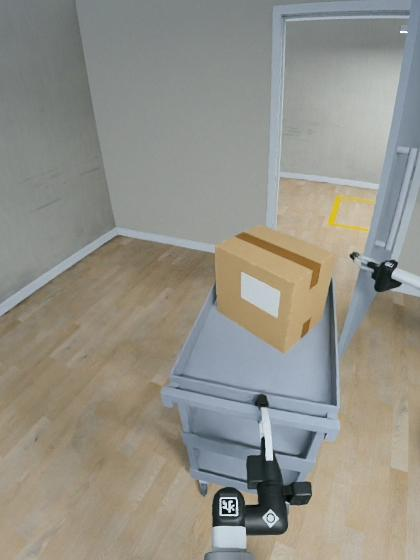

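Request:
move(r1={"base":{"translate_m":0.08,"strafe_m":0.2},"contact_limits":{"translate_m":0.7}}, blocking=false, cameras=[])

Request:
wait(seconds=2.5, cameras=[])

Request:
move(r1={"base":{"rotate_rad":-0.28},"pace":"slow","contact_limits":{"rotate_rad":0.7}}, blocking=false, cameras=[])

Request:
wait(seconds=2, cameras=["r1_head_camera"])

Scene clock: 739.93 s.
move: r1 moving
r1.base_odometry: x=-3.116 y=+2.237 heading=+0.230
r1.turned_by_wheels: -0.001
r1.turned_by_imu: -0.002
r1.base_tilt: forward=-1.6 right=+1.3
r1.lidar_m: 0.50 0.60 2.48 2.52 3.21 3.23 3.28 2.43 2.25 2.27 1.12 0.50
r1.base_status: translate_m moving; strafe_m moving
r1.joint_positions: lift_m=+0.690 arm_m=+0.100 wrist_yaw_rad=-0.003 wrist_pitch_rad=+0.007 wrist_roll_rad=+1.568 gripper_m=-0.019
r1.joint_status: not commanded
r1.measured_speeds: translate_m=+0.047 strafe_m=+0.113 rotate_rad=-0.003 lift_m=+0.000 arm_m=+0.000 wrist_yaw_rad=+0.000 wrist_pitch_rad=+0.000 wrist_roll_rad=+0.000
r1.motor_effort: lift_m=+25(25) arm_m=+4(4) wheel_0=-9(12) wheel_1=+9(10) wheel_2=-9(9)
r1.servo_current: wrist_yaw_rad=52(65) wrist_pitch_rad=39(59) wrist_roll_rad=46(52) gripper_m=52(52)
r1.contact_limits: translate_m 0.7
r1.hand_pose: x=+0.5590 y=-0.0883 z=+0.8657 quat_wxyz=(+0.708, +0.706, +0.001, -0.004) (m; r1's base frame)
r1.wrist_depth_mm: 1921 - - - 201 1464 - / - - 564 147 207 - - / - 488 469 152 213 - - / - 466 462 158 221 - - / - - 535 164 228 - - / - - 591 180 182 1756 - / - - 179 141 245 128 -
r2.base_odometry: x=-2.133 y=-1.750 heading=-1.447
r2.turned_by_wheels: +0.000
r2.turned_by_imu: +0.002
r2.base_tilt: forward=-0.6 right=+0.0
r2.lidar_m: 0.89 0.82 0.86 1.14 3.76 1.82 1.42 1.40 1.53 1.52 1.39 0.82
r2.base_status: not commanded
r2.joint_positions: lift_m=+0.600 arm_m=+0.540 wrist_yaw_rad=-0.478 wrist_pitch_rad=+0.002 wrist_roll_rad=+0.000 gripper_m=-0.019
r2.joint_status: not commanded
r2.measured_speeds: all 0
r2.motor_effort: lift_m=+15(15) arm_m=-9(10) wheel_0=+28(29) wheel_1=+9(9) wheel_2=+30(30)
r2.servo_current: wrist_yaw_rad=137(137) wrist_pitch_rad=39(46) wrist_roll_rad=52(65) gripper_m=91(98)
r2.contact_limits: arm_m 0.3; translate_m 1
r2.hand_pose: x=+0.9271 y=-0.2103 z=+0.7780 quat_wxyz=(+0.972, +0.000, +0.001, -0.237) (m; r2's base frame)
r2.wrist_depth_mm: - - - - 154 189 222 / - - - - 155 188 231 / - - - - 156 178 224 / - - - - 157 175 157 / - - - 174 158 191 227 / - - 183 183 158 191 237 / 1756 1537 1661 - 133 200 233
pictures: none
No camera images: "cameras" was empty.

Scene clock: 741.57 s.
earlier move: r1 done
r1.base_odometry: x=-3.089 y=+2.419 heading=+0.230
r1.turned_by_wheels: +0.001
r1.turned_by_imu: +0.001
r1.base_tilt: forward=-1.6 right=+1.3
r1.lidar_m: 0.54 2.46 2.30 2.33 3.01 3.23 3.29 2.61 2.40 1.37 1.25 0.46
r1.base_status: done
r1.joint_positions: lift_m=+0.690 arm_m=+0.100 wrist_yaw_rad=-0.003 wrist_pitch_rad=+0.007 wrist_roll_rad=+1.568 gripper_m=-0.019
r1.joint_status: not commanded
r1.measured_speeds: all 0
r1.motor_effort: lift_m=+25(25) arm_m=-4(4) wheel_0=-6(14) wheel_1=-1(10) wheel_2=-1(9)
r1.servo_current: wrist_yaw_rad=46(78) wrist_pitch_rad=46(59) wrist_roll_rad=46(78) gripper_m=46(59)
r1.contact_limits: translate_m 0.7
r1.hand_pose: x=+0.5590 y=-0.0882 z=+0.8657 quat_wxyz=(+0.708, +0.706, +0.002, -0.003) (m; r1's base frame)
r1.wrist_depth_mm: 1983 449 449 105 163 164 - / - 407 404 113 174 176 - / - 442 449 120 188 - - / - - 564 133 204 - - / - - - 146 222 1756 - / - - - 185 184 1661 - / - - 179 134 164 1464 1281
r2.base_odometry: x=-2.133 y=-1.750 heading=-1.447
r2.turned_by_wheels: +0.000
r2.turned_by_imu: +0.000
r2.base_tilt: forward=-0.6 right=+0.0
r2.lidar_m: 0.88 0.87 1.00 1.37 3.74 1.78 1.42 1.39 1.50 1.51 1.39 0.82
r2.base_status: not commanded
r2.joint_positions: lift_m=+0.600 arm_m=+0.540 wrist_yaw_rad=-0.478 wrist_pitch_rad=+0.002 wrist_roll_rad=+0.000 gripper_m=-0.019
r2.joint_status: not commanded
r2.measured_speeds: all 0
r2.on_its_own: wrist_yaw_rad is at rest, and its servo_current (124 mA) is outside its rest range (0 to 104 mA)
r2.motor_effort: lift_m=+15(15) arm_m=-9(10) wheel_0=+29(29) wheel_1=+9(9) wheel_2=+30(30)
r2.servo_current: wrist_yaw_rad=124(143) wrist_pitch_rad=46(46) wrist_roll_rad=52(72) gripper_m=98(98)
r2.contact_limits: arm_m 0.3; translate_m 1
r2.hand_pose: x=+0.9271 y=-0.2103 z=+0.7780 quat_wxyz=(+0.972, +0.000, +0.001, -0.237) (m; r2's base frame)
r2.wrist_depth_mm: - - - - 154 188 223 / - - - - 155 187 231 / - - - - 156 178 224 / - - - - 156 176 157 / - - - 175 158 191 228 / - - 183 182 158 191 237 / 1756 1576 1661 - 134 200 234
wait: 1.63 of 2.5 s (r1 has come to rest)
pictures: none
No camera images: "cameras" was empty.

Scene clock: 742.07 s.
move: r1 moving
r1.base_odometry: x=-3.089 y=+2.419 heading=+0.107
r1.turned_by_wheels: -0.123
r1.turned_by_imu: -0.123
r1.base_tilt: forward=-1.6 right=+1.2
r1.lidar_m: 0.52 0.60 2.29 2.30 2.72 3.24 3.22 2.76 2.43 2.44 1.24 0.48
r1.base_status: rotate_rad moving
r1.joint_positions: lift_m=+0.690 arm_m=+0.100 wrist_yaw_rad=+0.008 wrist_pitch_rad=+0.007 wrist_roll_rad=+1.568 gripper_m=-0.019
r1.joint_status: not commanded
r1.measured_speeds: translate_m=+0.000 strafe_m=-0.001 rotate_rad=-0.487 lift_m=+0.000 arm_m=+0.000 wrist_yaw_rad=+0.006 wrist_pitch_rad=+0.000 wrist_roll_rad=+0.000
r1.motor_effort: lift_m=+25(25) arm_m=-2(4) wheel_0=+16(17) wheel_1=+7(9) wheel_2=+11(11)
r1.servo_current: wrist_yaw_rad=59(65) wrist_pitch_rad=52(52) wrist_roll_rad=39(59) gripper_m=52(52)
r1.contact_limits: rotate_rad 0.7
r1.hand_pose: x=+0.5599 y=-0.0852 z=+0.8657 quat_wxyz=(+0.708, +0.706, +0.005, +0.000) (m; r1's base frame)
r1.wrist_depth_mm: 1983 500 492 109 168 167 - / - 436 433 118 178 179 - / - 421 427 124 190 - - / - 569 517 135 204 - - / - - - 147 220 - - / - - - 186 231 1661 - / - - 163 138 172 1464 -
r2.base_odometry: x=-2.133 y=-1.750 heading=-1.447
r2.turned_by_wheels: +0.000
r2.turned_by_imu: +0.000
r2.base_tilt: forward=-0.6 right=+0.0
r2.lidar_m: 0.88 0.86 1.00 1.39 3.74 1.79 1.43 1.39 1.54 1.50 1.39 0.84
r2.base_status: not commanded
r2.joint_positions: lift_m=+0.600 arm_m=+0.540 wrist_yaw_rad=-0.478 wrist_pitch_rad=+0.002 wrist_roll_rad=+0.000 gripper_m=-0.019
r2.joint_status: not commanded
r2.measured_speeds: all 0
r2.motor_effort: lift_m=+15(15) arm_m=-9(9) wheel_0=+29(29) wheel_1=+9(9) wheel_2=+30(30)
r2.servo_current: wrist_yaw_rad=130(143) wrist_pitch_rad=39(52) wrist_roll_rad=46(59) gripper_m=98(98)
r2.contact_limits: arm_m 0.3; translate_m 1
r2.hand_pose: x=+0.9271 y=-0.2103 z=+0.7780 quat_wxyz=(+0.972, +0.000, +0.001, -0.237) (m; r2's base frame)
r2.wrist_depth_mm: - - - - 154 187 223 / - - - - 155 188 231 / - - - - 156 178 223 / - - - - 157 175 157 / - - - 174 158 191 226 / - - 183 182 158 192 238 / 1756 1576 1618 - 133 200 233
pictures: none
No camera images: "cameras" was empty.

Scene clock: 742.90 s.
earlier move: r1 done
r1.base_odometry: x=-3.089 y=+2.419 heading=-0.049
r1.turned_by_wheels: -0.156
r1.turned_by_imu: -0.157
r1.base_tilt: forward=-1.6 right=+1.3
r1.lidar_m: 0.50 0.53 2.31 2.31 2.47 3.26 3.22 3.06 2.45 2.42 1.27 0.52
r1.base_status: done
r1.joint_positions: lift_m=+0.690 arm_m=+0.100 wrist_yaw_rad=+0.003 wrist_pitch_rad=+0.007 wrist_roll_rad=+1.568 gripper_m=-0.019
r1.joint_status: not commanded
r1.measured_speeds: all 0
r1.motor_effort: lift_m=+25(25) arm_m=+4(4) wheel_0=+3(17) wheel_1=+2(9) wheel_2=+2(11)
r1.servo_current: wrist_yaw_rad=65(78) wrist_pitch_rad=52(59) wrist_roll_rad=52(65) gripper_m=52(52)
r1.contact_limits: rotate_rad 0.7
r1.hand_pose: x=+0.5595 y=-0.0866 z=+0.8657 quat_wxyz=(+0.708, +0.706, +0.003, -0.002) (m; r1's base frame)
r1.wrist_depth_mm: - - - 216 219 242 1078 / - - - 220 221 - - / - - 559 224 224 - - / - 466 462 167 229 - - / - 517 492 229 232 - - / - - 530 184 233 - - / - - 168 146 236 - -
r2.base_odometry: x=-2.133 y=-1.750 heading=-1.447
r2.turned_by_wheels: +0.000
r2.turned_by_imu: +0.000
r2.base_tilt: forward=-0.6 right=+0.0
r2.lidar_m: 0.87 0.85 0.93 1.37 3.76 1.79 1.42 1.40 1.55 1.52 1.40 0.84
r2.base_status: not commanded
r2.joint_positions: lift_m=+0.600 arm_m=+0.540 wrist_yaw_rad=-0.478 wrist_pitch_rad=+0.002 wrist_roll_rad=+0.000 gripper_m=-0.019
r2.joint_status: not commanded
r2.measured_speeds: all 0
r2.on_its_own: wrist_yaw_rad is at rest, and its servo_current (111 mA) is outside its rest range (0 to 104 mA)
r2.motor_effort: lift_m=+15(15) arm_m=-9(10) wheel_0=+29(29) wheel_1=+8(9) wheel_2=+30(30)
r2.servo_current: wrist_yaw_rad=111(143) wrist_pitch_rad=46(52) wrist_roll_rad=33(59) gripper_m=91(98)
r2.contact_limits: arm_m 0.3; translate_m 1
r2.hand_pose: x=+0.9271 y=-0.2103 z=+0.7780 quat_wxyz=(+0.972, +0.000, +0.001, -0.237) (m; r2's base frame)
r2.wrist_depth_mm: - - - - 155 188 223 / - - - - 155 189 232 / - - - - 156 178 224 / - - - - 156 175 158 / - - - 174 158 191 229 / - - 183 182 158 191 237 / 1756 1537 1661 - 134 200 233
wait: 0.83 of 2 s (r1 has come to rest)
pictures: r1_head_camera
Images, in order (width x height): r1_head_camera 420x560.

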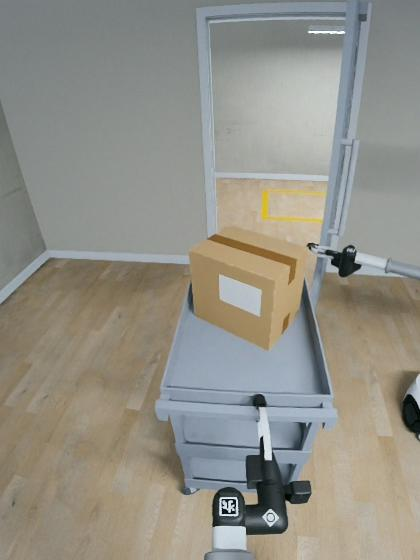

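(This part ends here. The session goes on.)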